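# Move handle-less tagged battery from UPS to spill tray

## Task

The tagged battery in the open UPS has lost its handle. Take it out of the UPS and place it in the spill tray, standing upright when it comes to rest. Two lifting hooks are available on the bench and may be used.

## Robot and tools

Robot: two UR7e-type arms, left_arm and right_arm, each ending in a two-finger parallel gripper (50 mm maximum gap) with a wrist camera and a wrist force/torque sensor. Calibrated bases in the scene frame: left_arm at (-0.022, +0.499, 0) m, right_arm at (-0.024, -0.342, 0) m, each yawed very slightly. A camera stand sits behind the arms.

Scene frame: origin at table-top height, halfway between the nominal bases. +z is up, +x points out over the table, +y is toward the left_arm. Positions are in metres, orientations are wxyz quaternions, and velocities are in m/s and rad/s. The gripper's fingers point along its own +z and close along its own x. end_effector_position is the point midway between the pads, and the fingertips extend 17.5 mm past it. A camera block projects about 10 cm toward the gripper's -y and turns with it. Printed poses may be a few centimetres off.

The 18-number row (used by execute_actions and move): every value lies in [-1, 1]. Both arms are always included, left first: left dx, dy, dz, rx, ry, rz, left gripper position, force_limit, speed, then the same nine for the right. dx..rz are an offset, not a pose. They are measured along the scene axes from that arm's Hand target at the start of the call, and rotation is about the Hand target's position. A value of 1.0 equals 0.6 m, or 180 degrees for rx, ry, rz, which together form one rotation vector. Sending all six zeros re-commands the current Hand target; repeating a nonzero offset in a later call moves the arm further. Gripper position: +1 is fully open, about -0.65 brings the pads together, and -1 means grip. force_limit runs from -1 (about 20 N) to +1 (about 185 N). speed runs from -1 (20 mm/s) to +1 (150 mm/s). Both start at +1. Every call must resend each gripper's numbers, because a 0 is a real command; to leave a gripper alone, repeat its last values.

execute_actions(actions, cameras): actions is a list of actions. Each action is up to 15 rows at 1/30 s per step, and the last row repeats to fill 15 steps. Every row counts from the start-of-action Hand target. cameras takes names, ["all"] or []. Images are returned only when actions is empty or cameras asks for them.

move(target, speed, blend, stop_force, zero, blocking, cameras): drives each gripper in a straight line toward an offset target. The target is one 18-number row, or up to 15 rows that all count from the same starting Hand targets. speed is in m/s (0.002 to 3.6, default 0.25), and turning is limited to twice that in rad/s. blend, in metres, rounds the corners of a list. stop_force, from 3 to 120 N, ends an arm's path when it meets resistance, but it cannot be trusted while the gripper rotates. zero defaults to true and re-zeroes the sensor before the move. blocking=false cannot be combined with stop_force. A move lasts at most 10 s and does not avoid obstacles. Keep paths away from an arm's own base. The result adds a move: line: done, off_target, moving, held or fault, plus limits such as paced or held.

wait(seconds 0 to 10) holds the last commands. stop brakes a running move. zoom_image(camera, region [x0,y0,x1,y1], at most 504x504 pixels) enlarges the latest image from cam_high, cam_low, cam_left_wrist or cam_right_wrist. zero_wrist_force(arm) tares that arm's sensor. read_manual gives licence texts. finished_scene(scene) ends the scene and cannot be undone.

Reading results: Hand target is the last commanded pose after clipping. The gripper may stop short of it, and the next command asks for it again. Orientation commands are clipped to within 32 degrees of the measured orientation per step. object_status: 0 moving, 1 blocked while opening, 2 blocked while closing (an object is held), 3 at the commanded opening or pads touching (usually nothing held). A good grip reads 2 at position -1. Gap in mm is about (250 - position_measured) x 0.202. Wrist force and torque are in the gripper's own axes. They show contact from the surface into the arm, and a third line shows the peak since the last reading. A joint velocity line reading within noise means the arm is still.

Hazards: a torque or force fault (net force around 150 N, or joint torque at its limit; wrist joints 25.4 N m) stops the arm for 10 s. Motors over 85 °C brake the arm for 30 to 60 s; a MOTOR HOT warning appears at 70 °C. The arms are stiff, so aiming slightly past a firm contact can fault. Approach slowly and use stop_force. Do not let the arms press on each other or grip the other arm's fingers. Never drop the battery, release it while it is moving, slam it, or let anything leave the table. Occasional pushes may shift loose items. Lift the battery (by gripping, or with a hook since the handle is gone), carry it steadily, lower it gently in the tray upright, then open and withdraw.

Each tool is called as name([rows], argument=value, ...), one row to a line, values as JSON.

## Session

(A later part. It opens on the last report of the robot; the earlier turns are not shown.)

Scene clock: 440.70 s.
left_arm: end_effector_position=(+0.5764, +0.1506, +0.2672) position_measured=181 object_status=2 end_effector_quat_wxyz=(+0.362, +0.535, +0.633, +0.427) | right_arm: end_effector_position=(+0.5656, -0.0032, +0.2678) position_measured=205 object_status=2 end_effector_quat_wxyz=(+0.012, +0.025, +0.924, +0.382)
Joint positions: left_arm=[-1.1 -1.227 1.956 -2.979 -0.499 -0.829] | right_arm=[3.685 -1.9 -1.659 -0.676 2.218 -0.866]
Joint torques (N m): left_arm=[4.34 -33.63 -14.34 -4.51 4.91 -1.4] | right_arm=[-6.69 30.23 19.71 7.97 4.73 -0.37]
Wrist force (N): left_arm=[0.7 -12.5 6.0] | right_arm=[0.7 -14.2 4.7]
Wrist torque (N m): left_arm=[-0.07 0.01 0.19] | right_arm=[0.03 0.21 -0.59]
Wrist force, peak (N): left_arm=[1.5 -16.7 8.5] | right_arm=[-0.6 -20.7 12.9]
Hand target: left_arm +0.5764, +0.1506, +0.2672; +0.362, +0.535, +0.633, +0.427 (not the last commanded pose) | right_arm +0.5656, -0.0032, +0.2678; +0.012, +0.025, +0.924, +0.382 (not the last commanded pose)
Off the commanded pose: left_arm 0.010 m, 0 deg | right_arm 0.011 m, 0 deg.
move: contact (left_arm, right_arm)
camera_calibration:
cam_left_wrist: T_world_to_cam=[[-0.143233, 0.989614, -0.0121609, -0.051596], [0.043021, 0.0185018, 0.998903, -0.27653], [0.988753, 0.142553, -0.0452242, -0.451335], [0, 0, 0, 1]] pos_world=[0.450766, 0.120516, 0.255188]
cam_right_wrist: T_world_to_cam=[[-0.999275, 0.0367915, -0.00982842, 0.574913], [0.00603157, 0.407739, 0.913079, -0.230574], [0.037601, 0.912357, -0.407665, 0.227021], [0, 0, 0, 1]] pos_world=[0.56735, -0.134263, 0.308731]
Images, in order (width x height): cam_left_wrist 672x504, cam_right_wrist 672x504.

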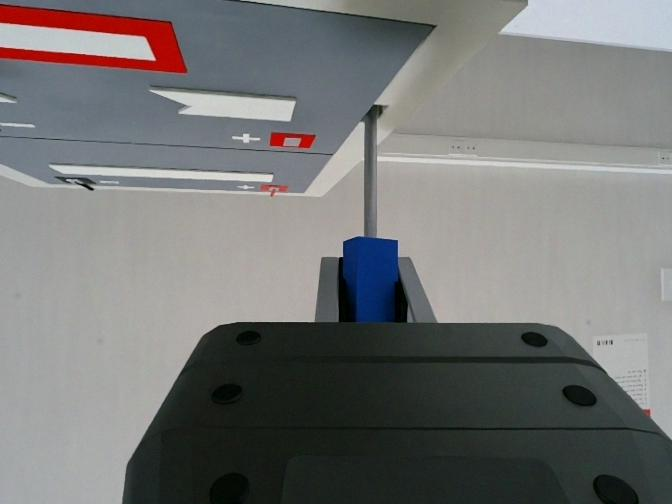

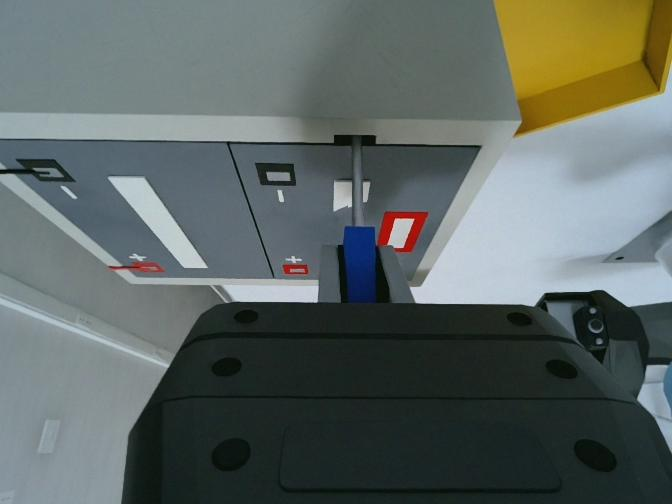

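move(target=[0, 0, 0.015, 0, 0, 0, -1, 0.4, -0.8, 0, 0, 0.015, 0, 0, 0, -1, 0.3, -0.6], speed=0.02, cameras=["all"])

Scene clock: 443.63 s.
left_arm: end_effector_position=(+0.5764, +0.1506, +0.2764) position_measured=181 object_status=2 end_effector_quat_wxyz=(+0.362, +0.535, +0.633, +0.427) | right_arm: end_effector_position=(+0.5656, -0.0032, +0.2769) position_measured=205 object_status=2 end_effector_quat_wxyz=(+0.012, +0.025, +0.924, +0.382)
Joint positions: left_arm=[-1.1 -1.242 1.948 -2.955 -0.499 -0.829] | right_arm=[3.685 -1.891 -1.646 -0.698 2.218 -0.866]
Joint torques (N m): left_arm=[-1.13 -37.46 -30.35 -8.42 4.34 0.35] | right_arm=[-5.73 46.6 31.21 9.8 4.79 0.52]
Wrist force (N): left_arm=[2.1 -16.4 9.2] | right_arm=[-0.5 -21.0 13.1]
Wrist torque (N m): left_arm=[-0.15 0.03 0.28] | right_arm=[-0.30 0.16 -0.65]
Wrist force, peak (N): left_arm=[-0.7 -19.9 9.6] | right_arm=[-0.2 -21.8 15.3]
Hand target: left_arm +0.5764, +0.1506, +0.2762; +0.362, +0.535, +0.633, +0.427 | right_arm +0.5656, -0.0032, +0.2768; +0.012, +0.025, +0.924, +0.382
Off the commanded pose: left_arm 0.000 m, 0 deg | right_arm 0.000 m, 0 deg.
move: done
camera_calibration:
cam_left_wrist: T_world_to_cam=[[-0.143233, 0.989614, -0.0121454, -0.0514884], [0.0430234, 0.0184864, 0.998903, -0.285719], [0.988753, 0.142553, -0.0452244, -0.450919], [0, 0, 0, 1]] pos_world=[0.450766, 0.120516, 0.264388]
cam_right_wrist: T_world_to_cam=[[-0.999275, 0.0367932, -0.00983316, 0.575004], [0.00602947, 0.407776, 0.913062, -0.238872], [0.0376042, 0.91234, -0.407702, 0.230739], [0, 0, 0, 1]] pos_world=[0.56735, -0.134263, 0.317832]

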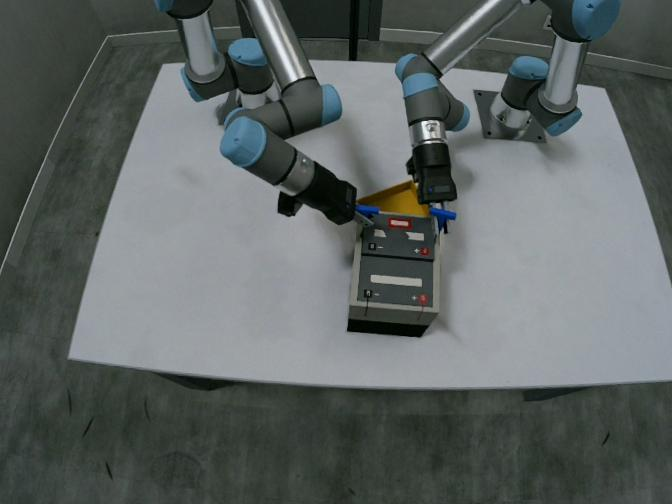

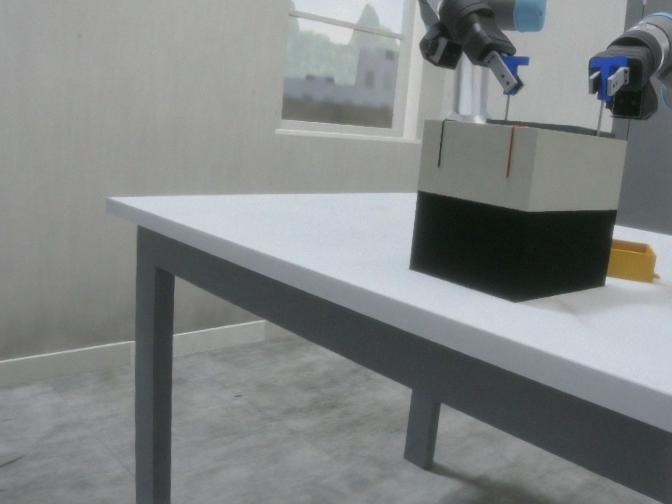

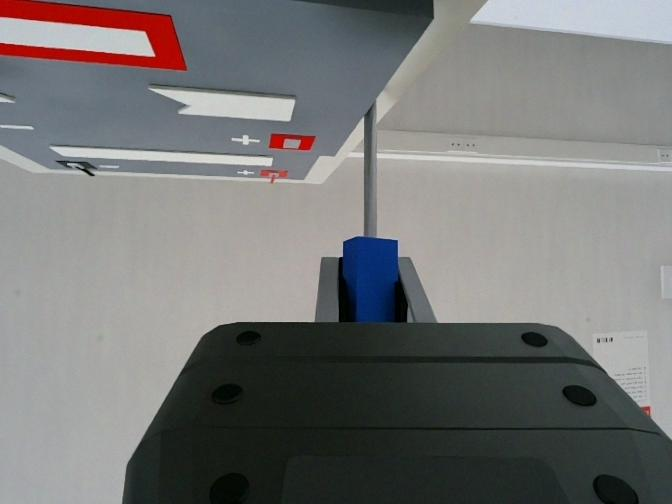

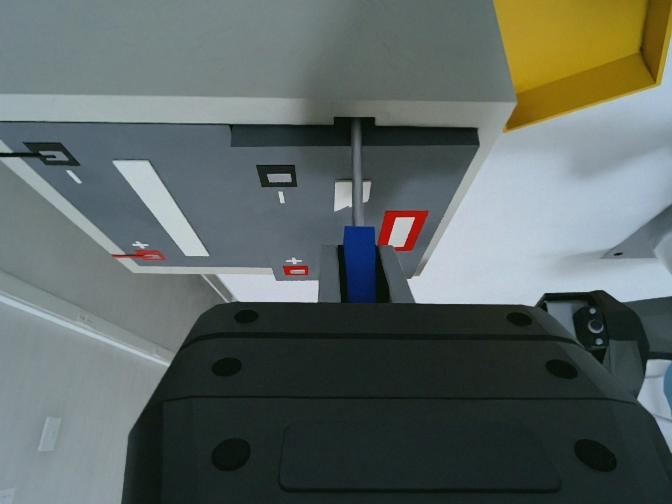

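move(target=[0, 0, 0.07, 0, 0, 0, -1, 0.4, -0.8, 0, 0, 0.07, 0, 0, 0, -1, 0.3, -0.6], speed=0.05, cameras=["cam_right_wrist", "cam_left_wrist", "cam_low"])

Scene clock: 448.13 s.
left_arm: end_effector_position=(+0.5764, +0.1506, +0.3184) position_measured=181 object_status=2 end_effector_quat_wxyz=(+0.362, +0.535, +0.633, +0.427) end_effector_velocity=(+0.000, -0.001, -0.002) end_effector_angular_velocity=(-0.002, -0.001, -0.002) | right_arm: end_effector_position=(+0.5656, -0.0032, +0.3190) position_measured=205 object_status=2 end_effector_quat_wxyz=(+0.012, +0.025, +0.924, +0.382) end_effector_velocity=(+0.000, +0.001, -0.002) end_effector_angular_velocity=(+0.001, -0.001, +0.001)
Joint positions: left_arm=[-1.1 -1.306 1.902 -2.846 -0.499 -0.829] | right_arm=[3.685 -1.858 -1.577 -0.8 2.218 -0.866]
Joint velocities: left_arm=[-0.002 0.003 0.002 -0.008 0 0] | right_arm=[0.001 -0.002 -0.004 0.007 0 0]
Joint torques (N m): left_arm=[-6.32 -34.89 -19.65 -8.34 4.7 -2.12] | right_arm=[-4.5 34.15 25.38 10.85 4.52 -0.3]
Wrist force (N): left_arm=[3.4 -16.3 7.9] | right_arm=[-0.3 -20.6 13.4]
Wrist torque (N m): left_arm=[-0.04 0.09 0.39] | right_arm=[-0.32 0.22 -0.64]
Wrist force, peak (N): left_arm=[-0.6 -21.2 11.3] | right_arm=[-0.1 -23.8 16.6]
Hand target: left_arm +0.5764, +0.1506, +0.3182; +0.362, +0.535, +0.633, +0.427 | right_arm +0.5656, -0.0032, +0.3188; +0.012, +0.025, +0.924, +0.382
Off the commanded pose: left_arm 0.000 m, 0 deg | right_arm 0.000 m, 0 deg.
move: done
camera_calibration:
cam_left_wrist: T_world_to_cam=[[-0.143223, 0.989613, -0.0123731, -0.0508], [0.0428864, 0.0186961, 0.998905, -0.32764], [0.988761, 0.142535, -0.0451187, -0.449138], [0, 0, 0, 1]] pos_world=[0.450866, 0.120416, 0.306388]
cam_right_wrist: T_world_to_cam=[[-0.999271, 0.0368835, -0.00986961, 0.575344], [0.00602802, 0.407655, 0.913116, -0.277305], [0.0377023, 0.912391, -0.40758, 0.247905], [0, 0, 0, 1]] pos_world=[0.56725, -0.134362, 0.359931]
Images, in order (width x height): cam_low 672x504, cam_left_wrist 672x504, cam_right_wrist 672x504.

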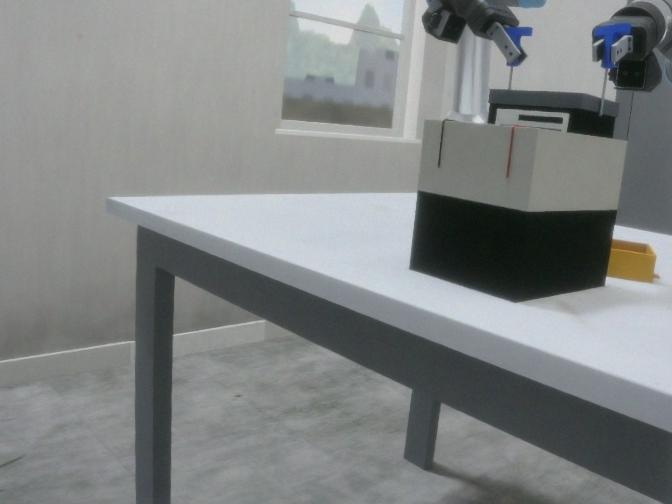

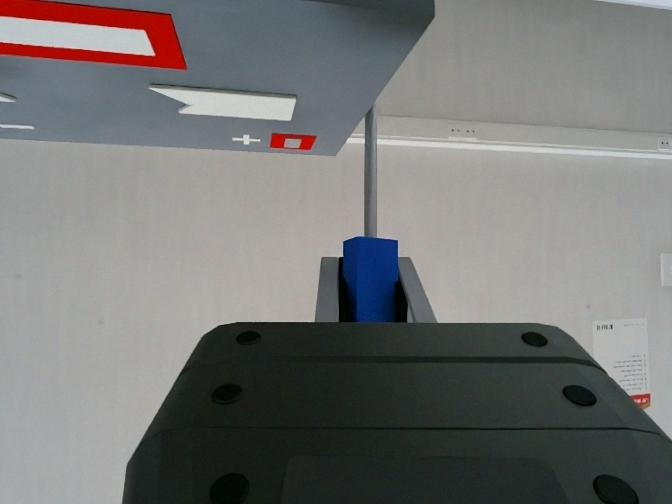

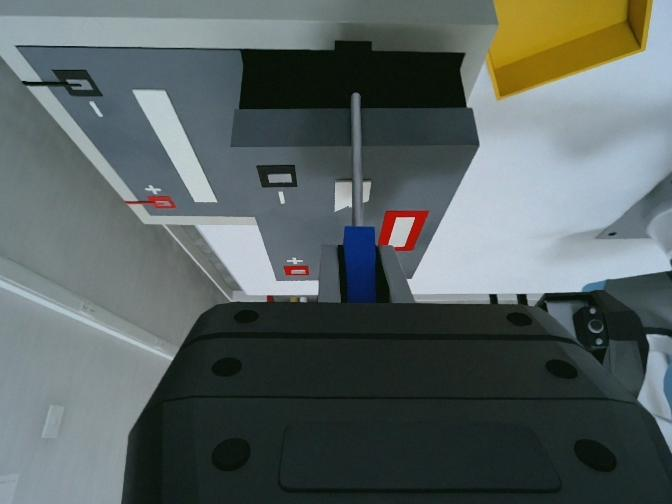

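move(target=[0, 0, 0.13, 0, 0, 0, -1, 0.4, -0.8, 0, 0, 0.13, 0, 0, 0, -1, 0.3, -0.6], speed=0.07, cameras=["cam_right_wrist", "cam_left_wrist", "cam_low", "cam_high"])

Scene clock: 451.17 s.
left_arm: end_effector_position=(+0.5764, +0.1507, +0.3964) position_measured=181 object_status=2 end_effector_quat_wxyz=(+0.362, +0.535, +0.633, +0.427) | right_arm: end_effector_position=(+0.5656, -0.0032, +0.3969) position_measured=205 object_status=2 end_effector_quat_wxyz=(+0.012, +0.025, +0.924, +0.382)
Joint positions: left_arm=[-1.1 -1.397 1.791 -2.644 -0.499 -0.829] | right_arm=[3.685 -1.822 -1.421 -0.993 2.218 -0.866]
Joint torques (N m): left_arm=[-5.02 -32.3 -22.54 -8.64 3.83 -1.76] | right_arm=[-1.87 35.02 27.77 10.7 3.77 -1.4]
Wrist force (N): left_arm=[3.2 -17.0 7.9] | right_arm=[-0.3 -21.1 13.8]
Wrist torque (N m): left_arm=[-0.04 0.07 0.38] | right_arm=[-0.34 0.12 -0.68]
Wrist force, peak (N): left_arm=[2.6 -20.4 9.0] | right_arm=[-0.4 -23.5 17.8]
Hand target: left_arm +0.5764, +0.1506, +0.3962; +0.362, +0.535, +0.633, +0.427 | right_arm +0.5656, -0.0032, +0.3968; +0.012, +0.025, +0.924, +0.382
Off the commanded pose: left_arm 0.000 m, 0 deg | right_arm 0.000 m, 0 deg.
move: done
camera_calibration:
cam_left_wrist: T_world_to_cam=[[-0.143336, 0.989597, -0.0123697, -0.0498969], [0.0428874, 0.0186979, 0.998905, -0.405553], [0.988744, 0.142648, -0.0451213, -0.445539], [0, 0, 0, 1]] pos_world=[0.450766, 0.120516, 0.384388]
cam_right_wrist: T_world_to_cam=[[-0.999271, 0.0368835, -0.00986961, 0.576113], [0.00602802, 0.407655, 0.913116, -0.348436], [0.0377023, 0.912391, -0.40758, 0.279656], [0, 0, 0, 1]] pos_world=[0.56725, -0.134362, 0.437831]

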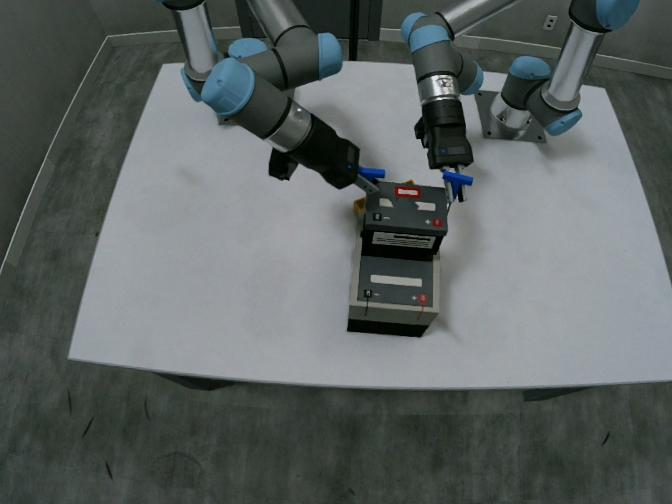

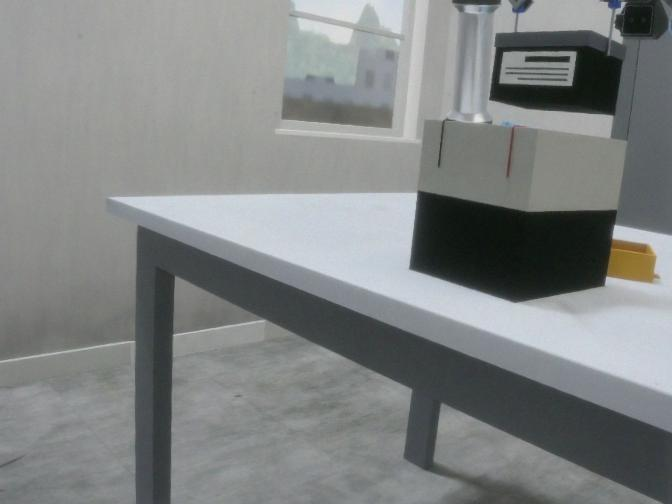

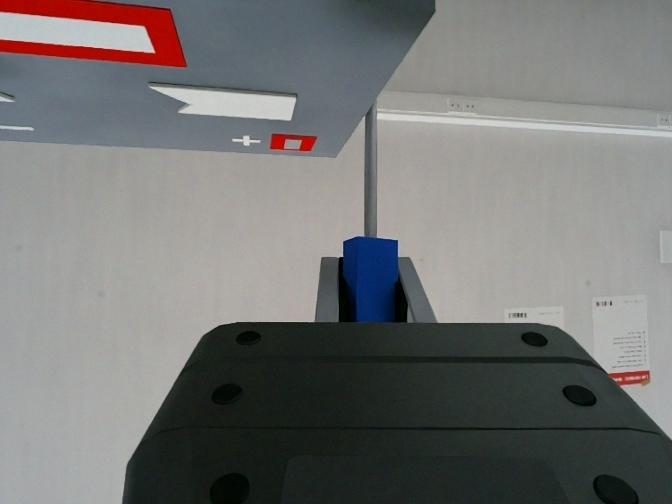

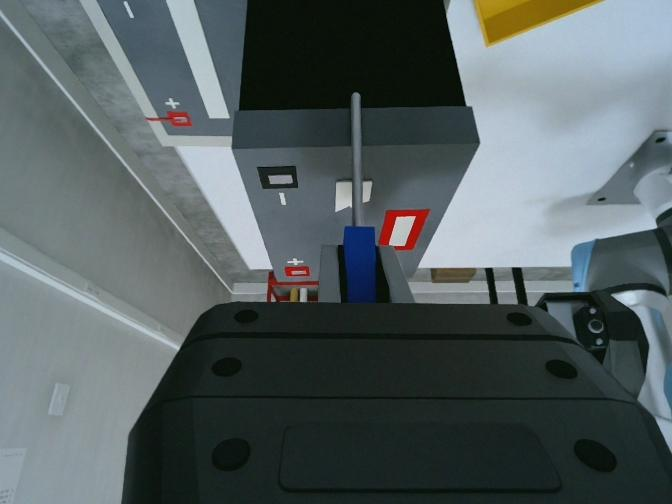

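move([
  [-0.091, 0.0062, 0.01, 0, 0, 0.041, -1, 0.4, -0.8, -0.058, 0.0058, 0.01, 0, 0, 0.041, -1, 0.3, -0.6],
  [-0.1822, 0.01, 0.01, 0, 0, 0.082, -1, 0.4, -0.8, -0.1162, 0.014, 0.01, 0, 0, 0.082, -1, 0.3, -0.6],
], speed=0.06, blend=[0.005, 0], cameras=["all"])

Scene clock: 481.50 s.
left_arm: end_effector_position=(+0.4671, +0.1565, +0.4022) position_measured=181 object_status=2 end_effector_quat_wxyz=(+0.304, +0.449, +0.696, +0.470) | right_arm: end_effector_position=(+0.4958, +0.0053, +0.4028) position_measured=205 object_status=2 end_effector_quat_wxyz=(-0.037, -0.094, +0.919, +0.380)
Joint positions: left_arm=[-1.307 -1.53 1.675 -1.393 -0.404 -1.921] | right_arm=[3.723 -1.757 -1.446 -1.201 2.303 -1.131]
Joint torques (N m): left_arm=[8.35 -40.92 -21.4 -3.47 7.12 -1.24] | right_arm=[-12.02 30.14 43.46 9.73 1.76 1.84]
Wrist force (N): left_arm=[0.7 -16.5 7.5] | right_arm=[-0.7 -17.8 15.7]
Wrist torque (N m): left_arm=[-0.04 0.00 0.02] | right_arm=[-0.47 0.10 -0.64]
Wrist force, peak (N): left_arm=[4.1 -17.1 7.9] | right_arm=[-1.9 -20.9 14.8]
Hand target: left_arm +0.4671, +0.1566, +0.4022; +0.304, +0.449, +0.696, +0.470 | right_arm +0.4959, +0.0052, +0.4028; -0.037, -0.094, +0.920, +0.380
Off the commanded pose: left_arm 0.000 m, 0 deg | right_arm 0.000 m, 0 deg.
move: done
camera_calibration:
cam_left_wrist: T_world_to_cam=[[-0.390571, 0.920493, -0.0120924, 0.0549373], [0.0369163, 0.0287863, 0.998904, -0.405549], [0.919832, 0.389697, -0.0452244, -0.344517], [0, 0, 0, 1]] pos_world=[0.353326, 0.0953619, 0.390188]
cam_right_wrist: T_world_to_cam=[[-0.975628, -0.219213, -0.00978822, 0.495686], [-0.0980811, 0.395747, 0.913107, -0.305192], [-0.196291, 0.891813, -0.407603, 0.393045], [0, 0, 0, 1]] pos_world=[0.530823, -0.121083, 0.443731]

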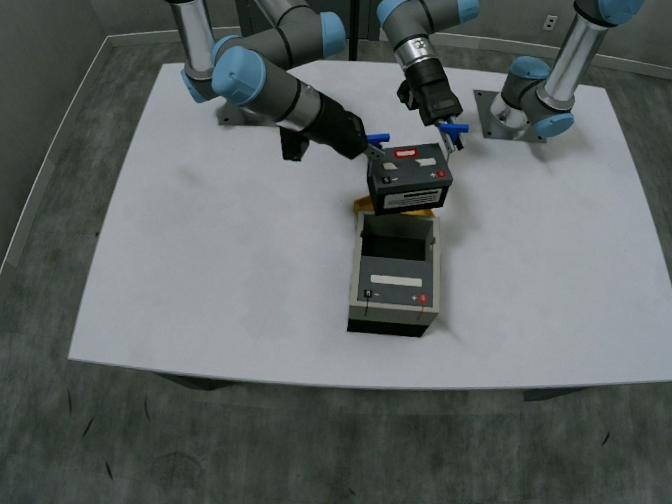

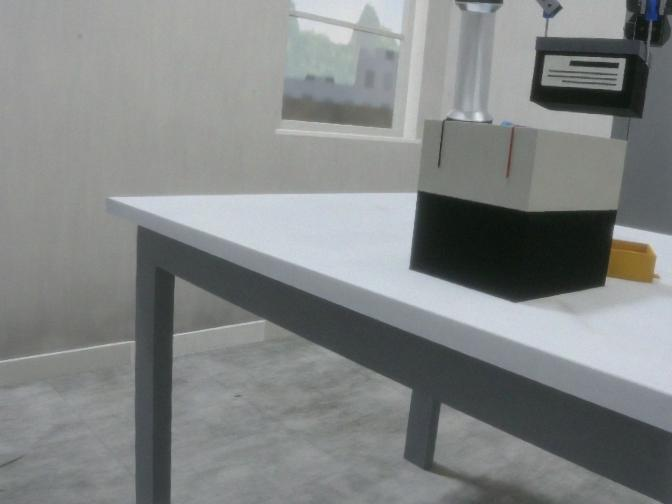

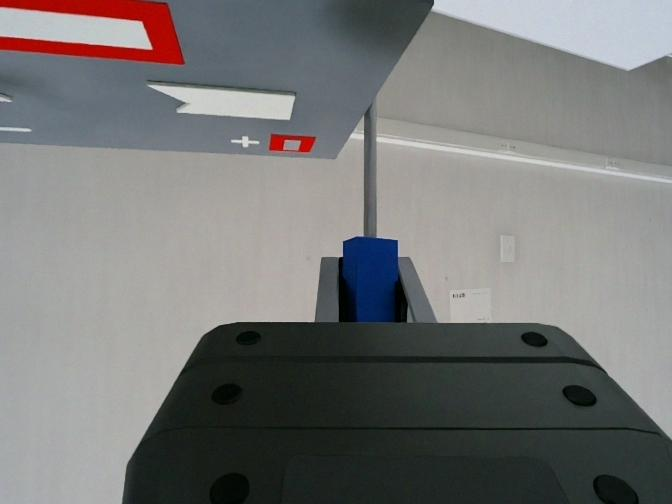

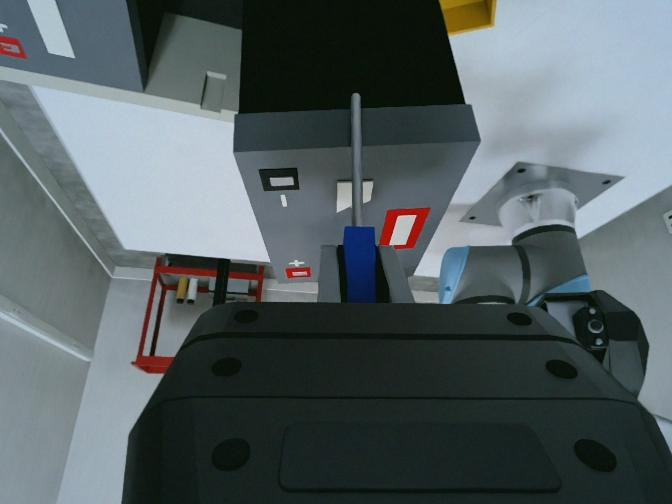

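move([
  [-0.0905, 0.0018, 0, 0, 0, 0.041, -1, 0.4, -0.8, -0.0585, 0.0098, 0, 0, 0, 0.041, -1, 0.3, -0.6],
  [-0.1805, 0.0017, 0, 0, 0, 0.082, -1, 0.4, -0.8, -0.1178, 0.022, 0, 0, 0, 0.082, -1, 0.3, -0.6],
], speed=0.06, blend=[0.005, 0], cameras=["all"])

Scene clock: 486.83 s.
left_arm: end_effector_position=(+0.3588, +0.1575, +0.4022) position_measured=181 object_status=2 end_effector_quat_wxyz=(+0.241, +0.356, +0.748, +0.505) | right_arm: end_effector_position=(+0.4250, +0.0185, +0.4028) position_measured=205 object_status=2 end_effector_quat_wxyz=(-0.086, -0.211, +0.900, +0.372)
Joint positions: left_arm=[-1.475 -1.428 1.44 -0.66 -0.666 -2.607] | right_arm=[3.791 -1.707 -1.461 -1.41 2.345 -1.384]
Joint torques (N m): left_arm=[9.03 -48.02 -17.14 -1.41 4.67 1.53] | right_arm=[-13.39 32.2 33.87 9.28 4.61 2.25]
Wrist force (N): left_arm=[0.3 -16.7 6.9] | right_arm=[-0.5 -16.8 16.1]
Wrist torque (N m): left_arm=[0.02 -0.06 -0.05] | right_arm=[-0.48 0.11 -0.62]
Wrist force, peak (N): left_arm=[-1.5 -17.7 8.5] | right_arm=[-0.9 -17.2 17.3]
Hand target: left_arm +0.3588, +0.1577, +0.4022; +0.241, +0.356, +0.748, +0.505 | right_arm +0.4252, +0.0184, +0.4028; -0.086, -0.211, +0.900, +0.372
Off the commanded pose: left_arm 0.000 m, 0 deg | right_arm 0.000 m, 0 deg.
move: done
camera_calibration:
cam_left_wrist: T_world_to_cam=[[-0.612128, 0.790667, -0.0120678, 0.111598], [0.028383, 0.0372201, 0.998904, -0.399847], [0.790249, 0.611115, -0.045225, -0.233681], [0, 0, 0, 1]] pos_world=[0.264327, 0.0694514, 0.390188]
cam_right_wrist: T_world_to_cam=[[-0.887552, -0.460605, -0.00972493, 0.396649], [-0.195638, 0.3577, 0.913114, -0.275208], [-0.417106, 0.812338, -0.407589, 0.462665], [0, 0, 0, 1]] pos_world=[0.491187, -0.0947002, 0.443731]

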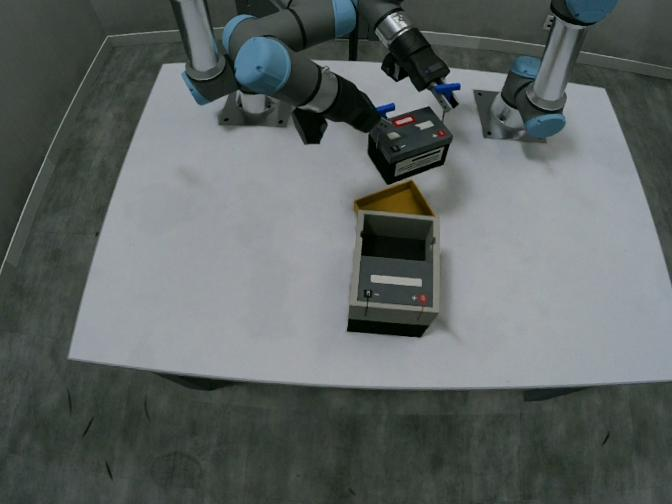

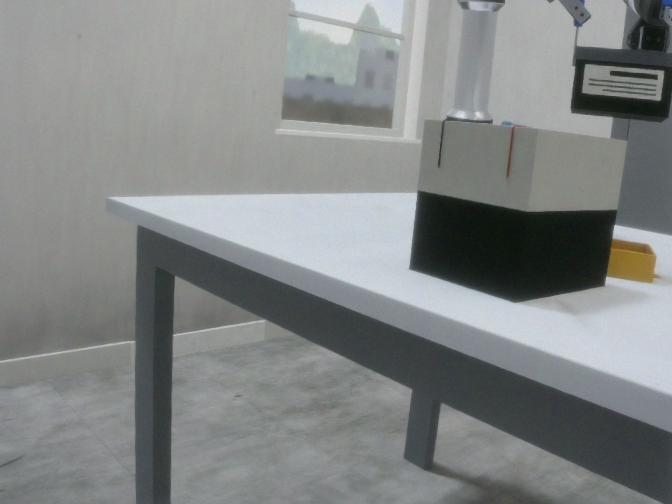

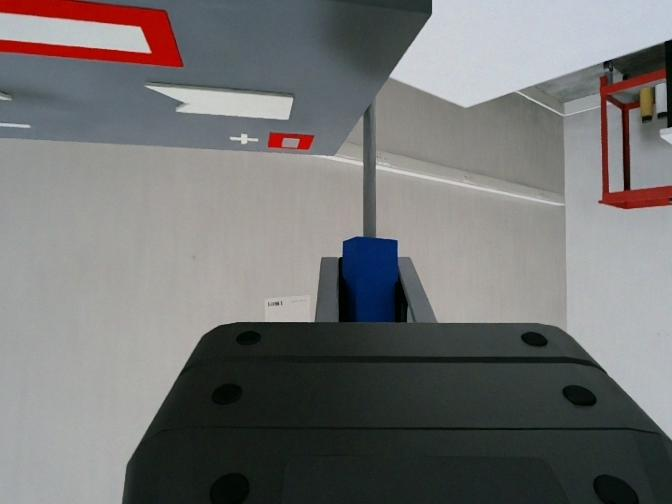

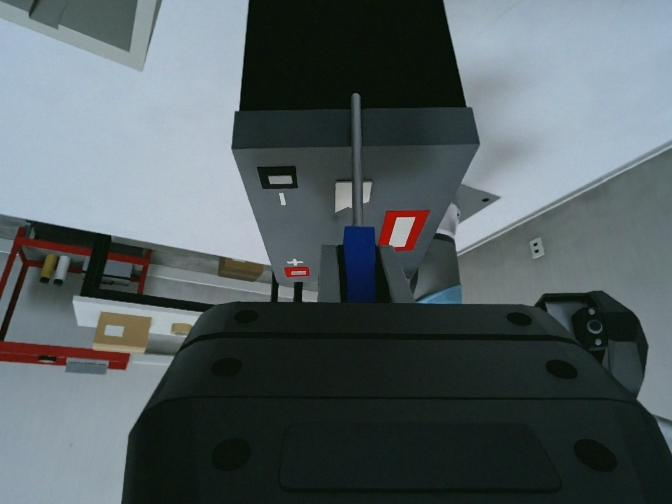

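zoom_image(camera="cam_high", region=[345, 165, 445, 240])

zoom_image(camera="cam_high", region=[360, 70, 470, 190])

Scaled by 5.040.

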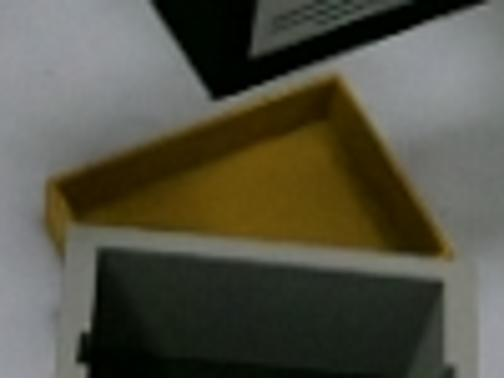

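Scaled by 4.200.

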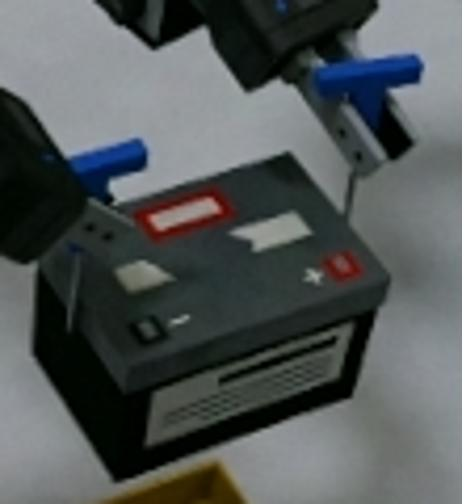

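move(target=[0, 0, -0.3133, 0, 0, 0, -1, 0.4, -0.8, 0, 0, -0.3133, 0, 0, 0, -1, 0.3, -0.6], speed=0.09, cameras=["all"])

zoom_image(camera="cam_high", region=[335, 130, 455, 240])

zoom_image(camera="cam_low", region=[560, 120, 672, 290])

Scene clock: 502.27 s.
left_arm: end_effector_position=(+0.3588, +0.1577, +0.2142) position_measured=181 object_status=2 end_effector_quat_wxyz=(+0.241, +0.356, +0.748, +0.505) | right_arm: end_effector_position=(+0.4252, +0.0184, +0.2147) position_measured=205 object_status=2 end_effector_quat_wxyz=(-0.086, -0.211, +0.900, +0.372)
Joint positions: left_arm=[-1.475 -1.319 1.806 -1.135 -0.666 -2.607] | right_arm=[3.79 -1.824 -1.821 -0.934 2.345 -1.384]
Joint torques (N m): left_arm=[-2.08 -50.25 -35.07 2.09 3.71 1.26] | right_arm=[-13.4 53.49 40.57 3.43 2.84 1.81]
Wrist force (N): left_arm=[-2.2 -17.7 6.3] | right_arm=[-0.5 -15.7 17.9]
Wrist torque (N m): left_arm=[0.05 -0.10 -0.19] | right_arm=[-0.65 0.12 -0.64]
Wrist force, peak (N): left_arm=[-2.6 -20.7 7.5] | right_arm=[-0.3 -18.2 20.6]
Hand target: left_arm +0.3588, +0.1577, +0.2142; +0.241, +0.356, +0.748, +0.505 | right_arm +0.4252, +0.0184, +0.2148; -0.086, -0.211, +0.900, +0.372
Off the commanded pose: left_arm 0.000 m, 0 deg | right_arm 0.000 m, 0 deg.
move: done
camera_calibration:
cam_left_wrist: T_world_to_cam=[[-0.612185, 0.790626, -0.0118455, 0.109223], [0.028438, 0.0369858, 0.998911, -0.212057], [0.790203, 0.611182, -0.045126, -0.242256], [0, 0, 0, 1]] pos_world=[0.264327, 0.0695512, 0.202188]
cam_right_wrist: T_world_to_cam=[[-0.887707, -0.46031, -0.00952851, 0.394869], [-0.195398, 0.357923, 0.913078, -0.103449], [-0.416889, 0.812407, -0.407674, 0.386124], [0, 0, 0, 1]] pos_world=[0.491285, -0.0949008, 0.255632]

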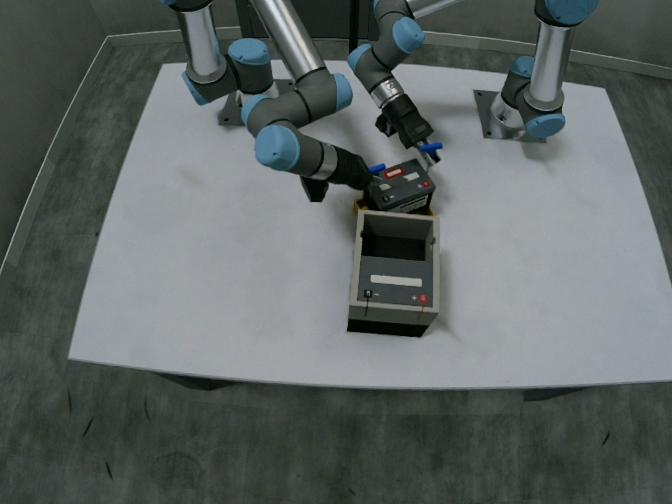

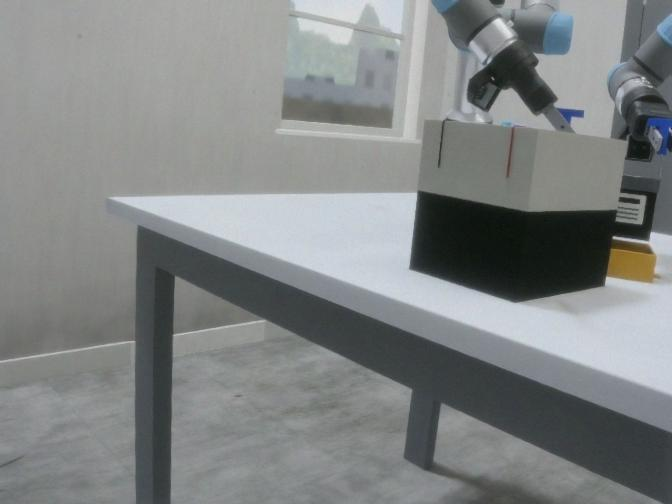

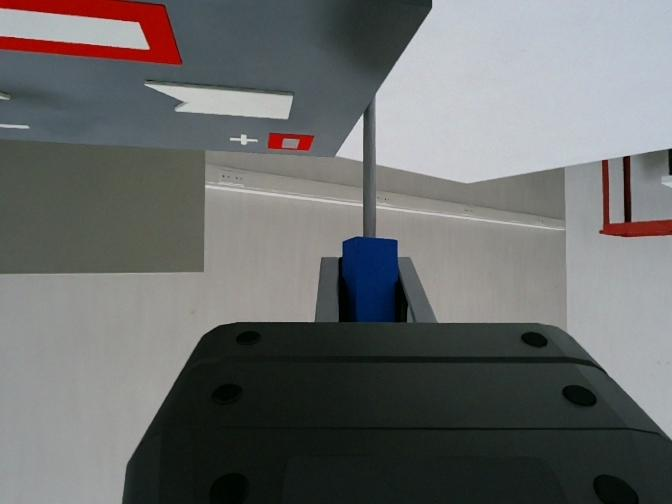

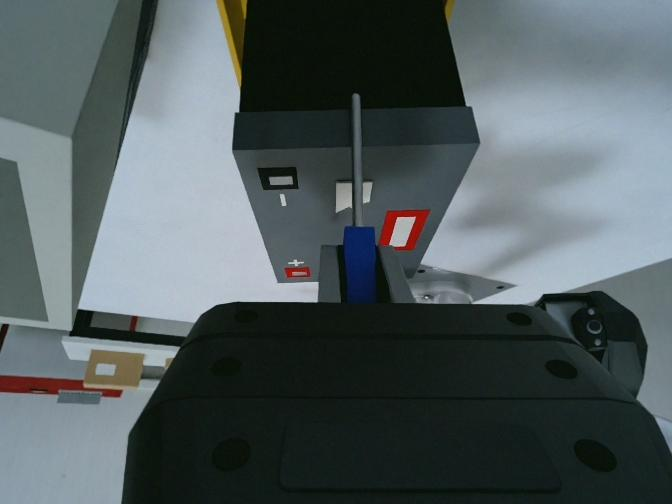

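Scaled by 4.200.

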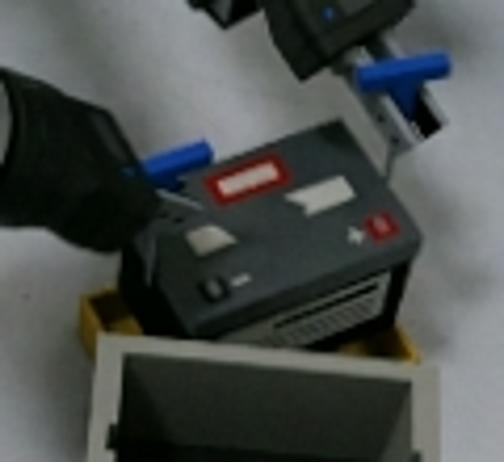

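Scaled by 2.965.

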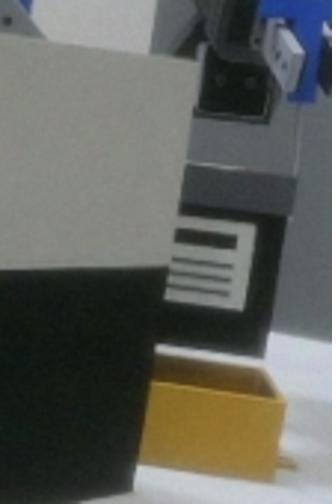

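zoom_image(camera="cam_right_wrist", region=[200, 0, 500, 160])

Scaled by 1.680.

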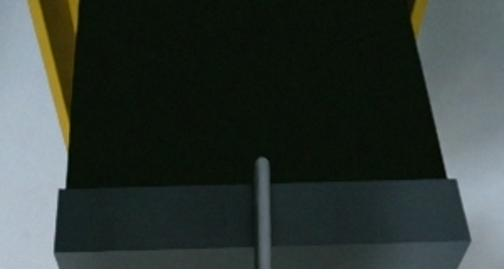

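zoom_image(camera="cam_high", region=[400, 180, 450, 225])

zoom_image(camera="cam_high", region=[345, 180, 395, 225])

Scaled by 10.080.

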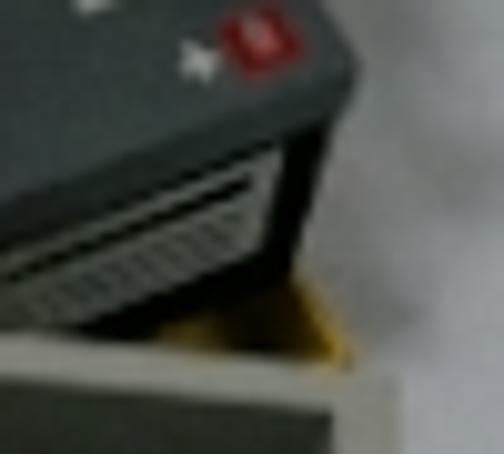

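Scaled by 10.080.

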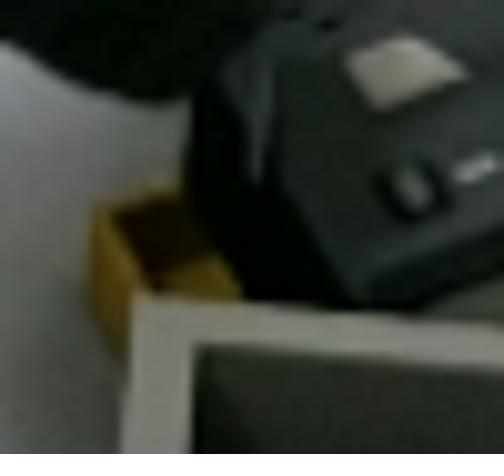

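move([
  [0.0045, 0.0003, 0, 0, 0, 0, -1, 0.4, -0.8, 0.0045, 0.0003, 0, 0, 0, 0, -1, 0.3, -0.6],
  [0.0045, 0.0003, -0.05, 0, 0, 0, -1, 0.4, -0.8, 0.0045, 0.0003, -0.05, 0, 0, 0, -1, 0.3, -0.6],
], speed=0.05, cameras=["cam_high", "cam_right_wrist", "cam_low"])

move(target=[0, 0, -0.06, 0, 0, 0, -1, 0.4, -0.8, 0, 0, -0.06, 0, 0, 0, -1, 0.3, -0.6], speed=0.015, stop_force=8, cameras=["cam_high", "cam_right_wrist", "cam_low"])

Scene clock: 526.97 s.
left_arm: end_effector_position=(+0.3615, +0.1579, +0.1840) position_measured=181 object_status=2 end_effector_quat_wxyz=(+0.241, +0.356, +0.748, +0.505) end_effector_velocity=(-0.001, -0.001, +0.002) end_effector_angular_velocity=(+0.002, +0.000, -0.002) | right_arm: end_effector_position=(+0.4279, +0.0185, +0.1846) position_measured=205 object_status=2 end_effector_quat_wxyz=(-0.086, -0.211, +0.900, +0.372) end_effector_velocity=(+0.000, +0.001, +0.002) end_effector_angular_velocity=(-0.001, +0.001, +0.001)
Joint positions: left_arm=[-1.469 -1.28 1.845 -1.216 -0.662 -2.602] | right_arm=[3.788 -1.867 -1.852 -0.863 2.345 -1.388]
Joint velocities: left_arm=[-0.002 -0.002 -0.003 0.007 0 0] | right_arm=[0.001 0.002 0.003 -0.006 -0.001 0.001]
Joint torques (N m): left_arm=[-6.98 -49.82 -34.58 3.26 2.66 1.27] | right_arm=[-7.6 54.28 37.76 2.77 5.34 1.83]
Wrist force (N): left_arm=[-2.3 -17.6 6.2] | right_arm=[-0.6 -14.8 18.2]
Wrist torque (N m): left_arm=[0.07 -0.20 -0.19] | right_arm=[-0.64 0.14 -0.58]
Wrist force, peak (N): left_arm=[-1.9 -19.1 7.0] | right_arm=[-0.5 -16.9 19.4]
Hand target: left_arm +0.3615, +0.1578, +0.1842; +0.241, +0.356, +0.748, +0.505 | right_arm +0.4279, +0.0186, +0.1848; -0.086, -0.211, +0.900, +0.372
Off the commanded pose: left_arm 0.000 m, 0 deg | right_arm 0.000 m, 0 deg.
move: done
camera_calibration:
cam_right_wrist: T_world_to_cam=[[-0.88768, -0.460359, -0.00965148, 0.397081], [-0.195517, 0.35786, 0.913077, -0.0754553], [-0.416889, 0.812407, -0.407674, 0.374816], [0, 0, 0, 1]] pos_world=[0.493985, -0.0947006, 0.225532]
Images, in order (width x height): cam_high 672x504, cam_low 672x504, cam_right_wrist 672x504.

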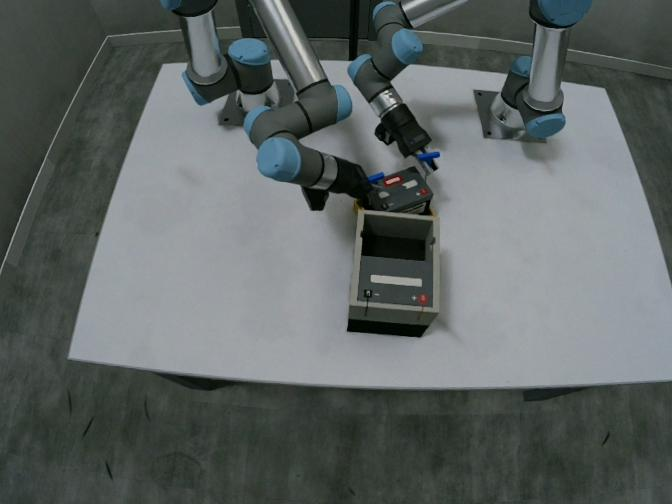

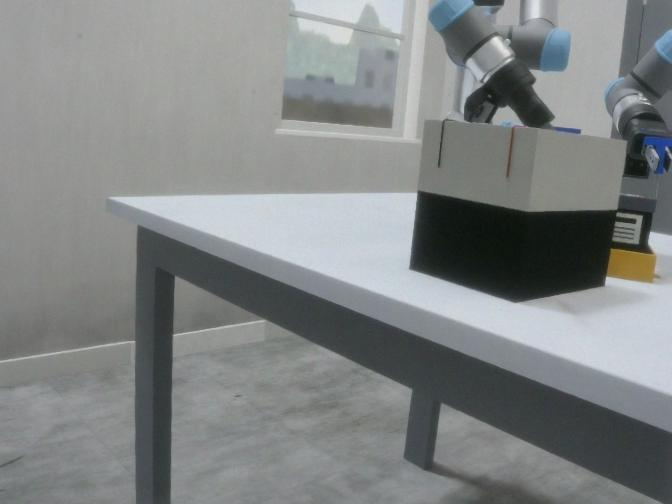

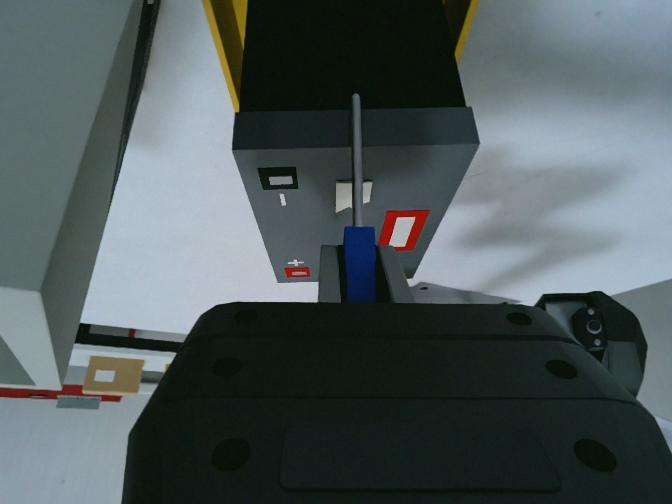

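Scene clock: 529.70 s.
left_arm: end_effector_position=(+0.3615, +0.1579, +0.1596) position_measured=181 object_status=2 end_effector_quat_wxyz=(+0.241, +0.356, +0.748, +0.505) | right_arm: end_effector_position=(+0.4279, +0.0186, +0.1608) position_measured=205 object_status=2 end_effector_quat_wxyz=(-0.086, -0.211, +0.900, +0.372)
Joint positions: left_arm=[-1.469 -1.247 1.873 -1.278 -0.662 -2.601] | right_arm=[3.788 -1.9 -1.879 -0.802 2.345 -1.388]
Joint torques (N m): left_arm=[-6.84 -50.42 -33.15 2.11 2.16 1.36] | right_arm=[5.44 54.01 38.3 4.35 2.87 1.78]
Wrist force (N): left_arm=[-0.6 -13.1 6.2] | right_arm=[-0.5 -13.8 15.6]
Wrist torque (N m): left_arm=[-0.05 -0.05 -0.08] | right_arm=[-0.49 0.09 -0.58]
Wrist force, peak (N): left_arm=[-1.3 -17.8 6.6] | right_arm=[-0.5 -16.4 17.4]
Hand target: left_arm +0.3615, +0.1579, +0.1596; +0.241, +0.356, +0.748, +0.505 (not the last commanded pose) | right_arm +0.4279, +0.0186, +0.1608; -0.086, -0.211, +0.900, +0.372 (not the last commanded pose)
Off the commanded pose: left_arm 0.011 m, 0 deg | right_arm 0.012 m, 0 deg.
move: contact (left_arm, right_arm)
camera_calibration:
cam_right_wrist: T_world_to_cam=[[-0.88768, -0.460359, -0.00965148, 0.396852], [-0.195517, 0.35786, 0.913077, -0.0537241], [-0.416889, 0.812407, -0.407674, 0.365113], [0, 0, 0, 1]] pos_world=[0.493985, -0.0947006, 0.201732]
Images, in order (width x height): cam_high 672x504, cam_low 672x504, cam_right_wrist 672x504.

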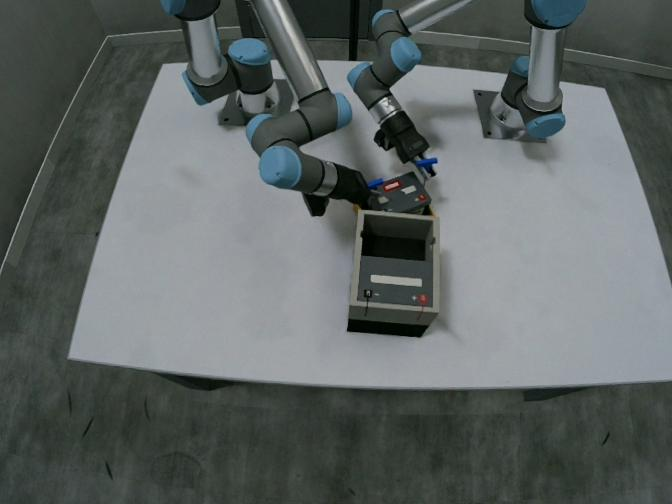

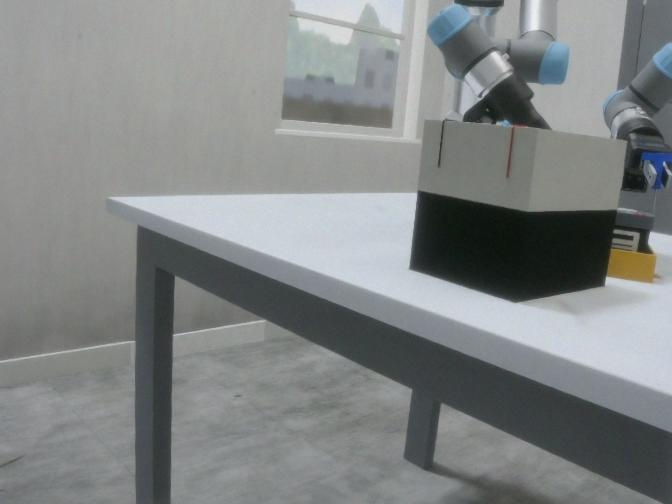

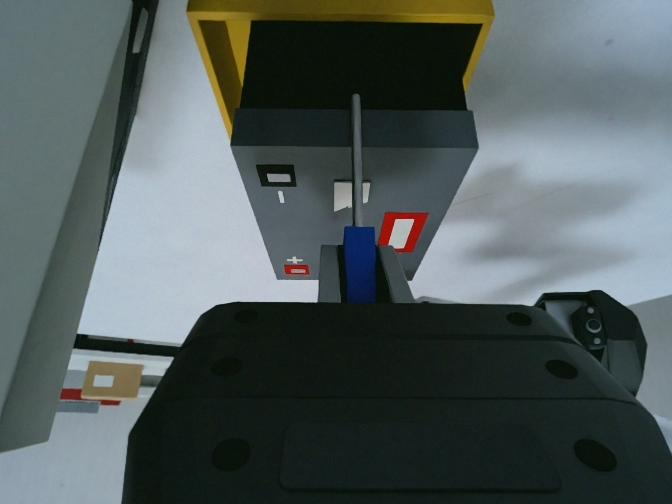

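move(target=[0, 0, -0.0092, 0, 0, 0, -1, 0.4, -0.8, 0, 0, -0.0092, 0, 0, 0, -1, 0.3, -0.6], speed=0.015, cameras=["cam_left_wrist", "cam_right_wrist"])

Scene clock: 541.33 s.
left_arm: end_effector_position=(+0.3615, +0.1579, +0.1540) position_measured=181 object_status=2 end_effector_quat_wxyz=(+0.241, +0.356, +0.748, +0.505) | right_arm: end_effector_position=(+0.4279, +0.0186, +0.1552) position_measured=205 object_status=2 end_effector_quat_wxyz=(-0.086, -0.211, +0.900, +0.372)
Joint positions: left_arm=[-1.469 -1.238 1.879 -1.292 -0.662 -2.601] | right_arm=[3.788 -1.908 -1.885 -0.788 2.345 -1.388]
Joint torques (N m): left_arm=[-6.3 -34.08 -13.02 -0.47 -0.16 -0.1] | right_arm=[4.65 32.94 17.21 4.45 2.91 -0.45]
Wrist force (N): left_arm=[0.0 -0.4 0.4] | right_arm=[-0.9 -1.7 2.7]
Wrist torque (N m): left_arm=[0.02 -0.05 -0.10] | right_arm=[-0.04 0.17 -0.57]
Wrist force, peak (N): left_arm=[-0.7 -13.9 6.4] | right_arm=[-0.5 -15.1 16.2]
Hand target: left_arm +0.3615, +0.1579, +0.1541; +0.241, +0.356, +0.748, +0.505 | right_arm +0.4279, +0.0186, +0.1553; -0.086, -0.211, +0.900, +0.372
Off the commanded pose: left_arm 0.000 m, 0 deg | right_arm 0.000 m, 0 deg.
move: done
camera_calibration:
cam_left_wrist: T_world_to_cam=[[-0.612239, 0.790581, -0.0120635, 0.110053], [0.0283809, 0.037221, 0.998904, -0.152007], [0.790163, 0.611226, -0.0452255, -0.247207], [0, 0, 0, 1]] pos_world=[0.267027, 0.0697517, 0.141988]
cam_right_wrist: T_world_to_cam=[[-0.887717, -0.460287, -0.00968792, 0.39683], [-0.195526, 0.357876, 0.913069, -0.0486037], [-0.416807, 0.812441, -0.407691, 0.362796], [0, 0, 0, 1]] pos_world=[0.493985, -0.0947007, 0.196132]
Images, in order (width x height): cam_left_wrist 672x504, cam_right_wrist 672x504.

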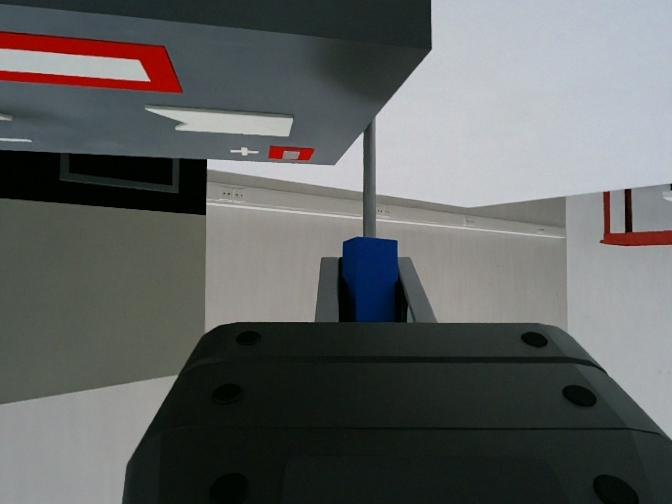

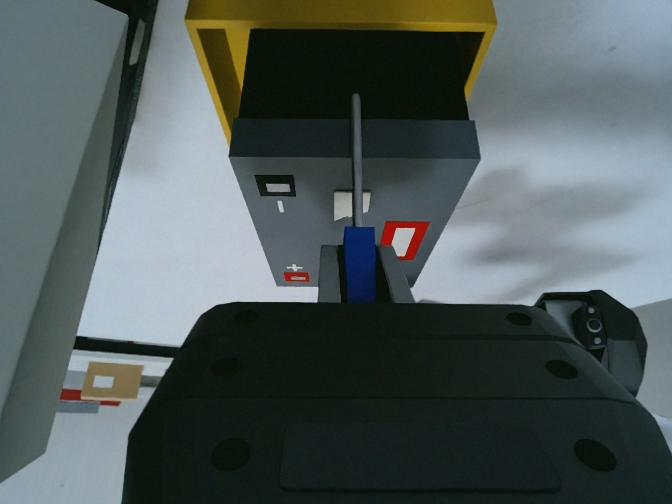

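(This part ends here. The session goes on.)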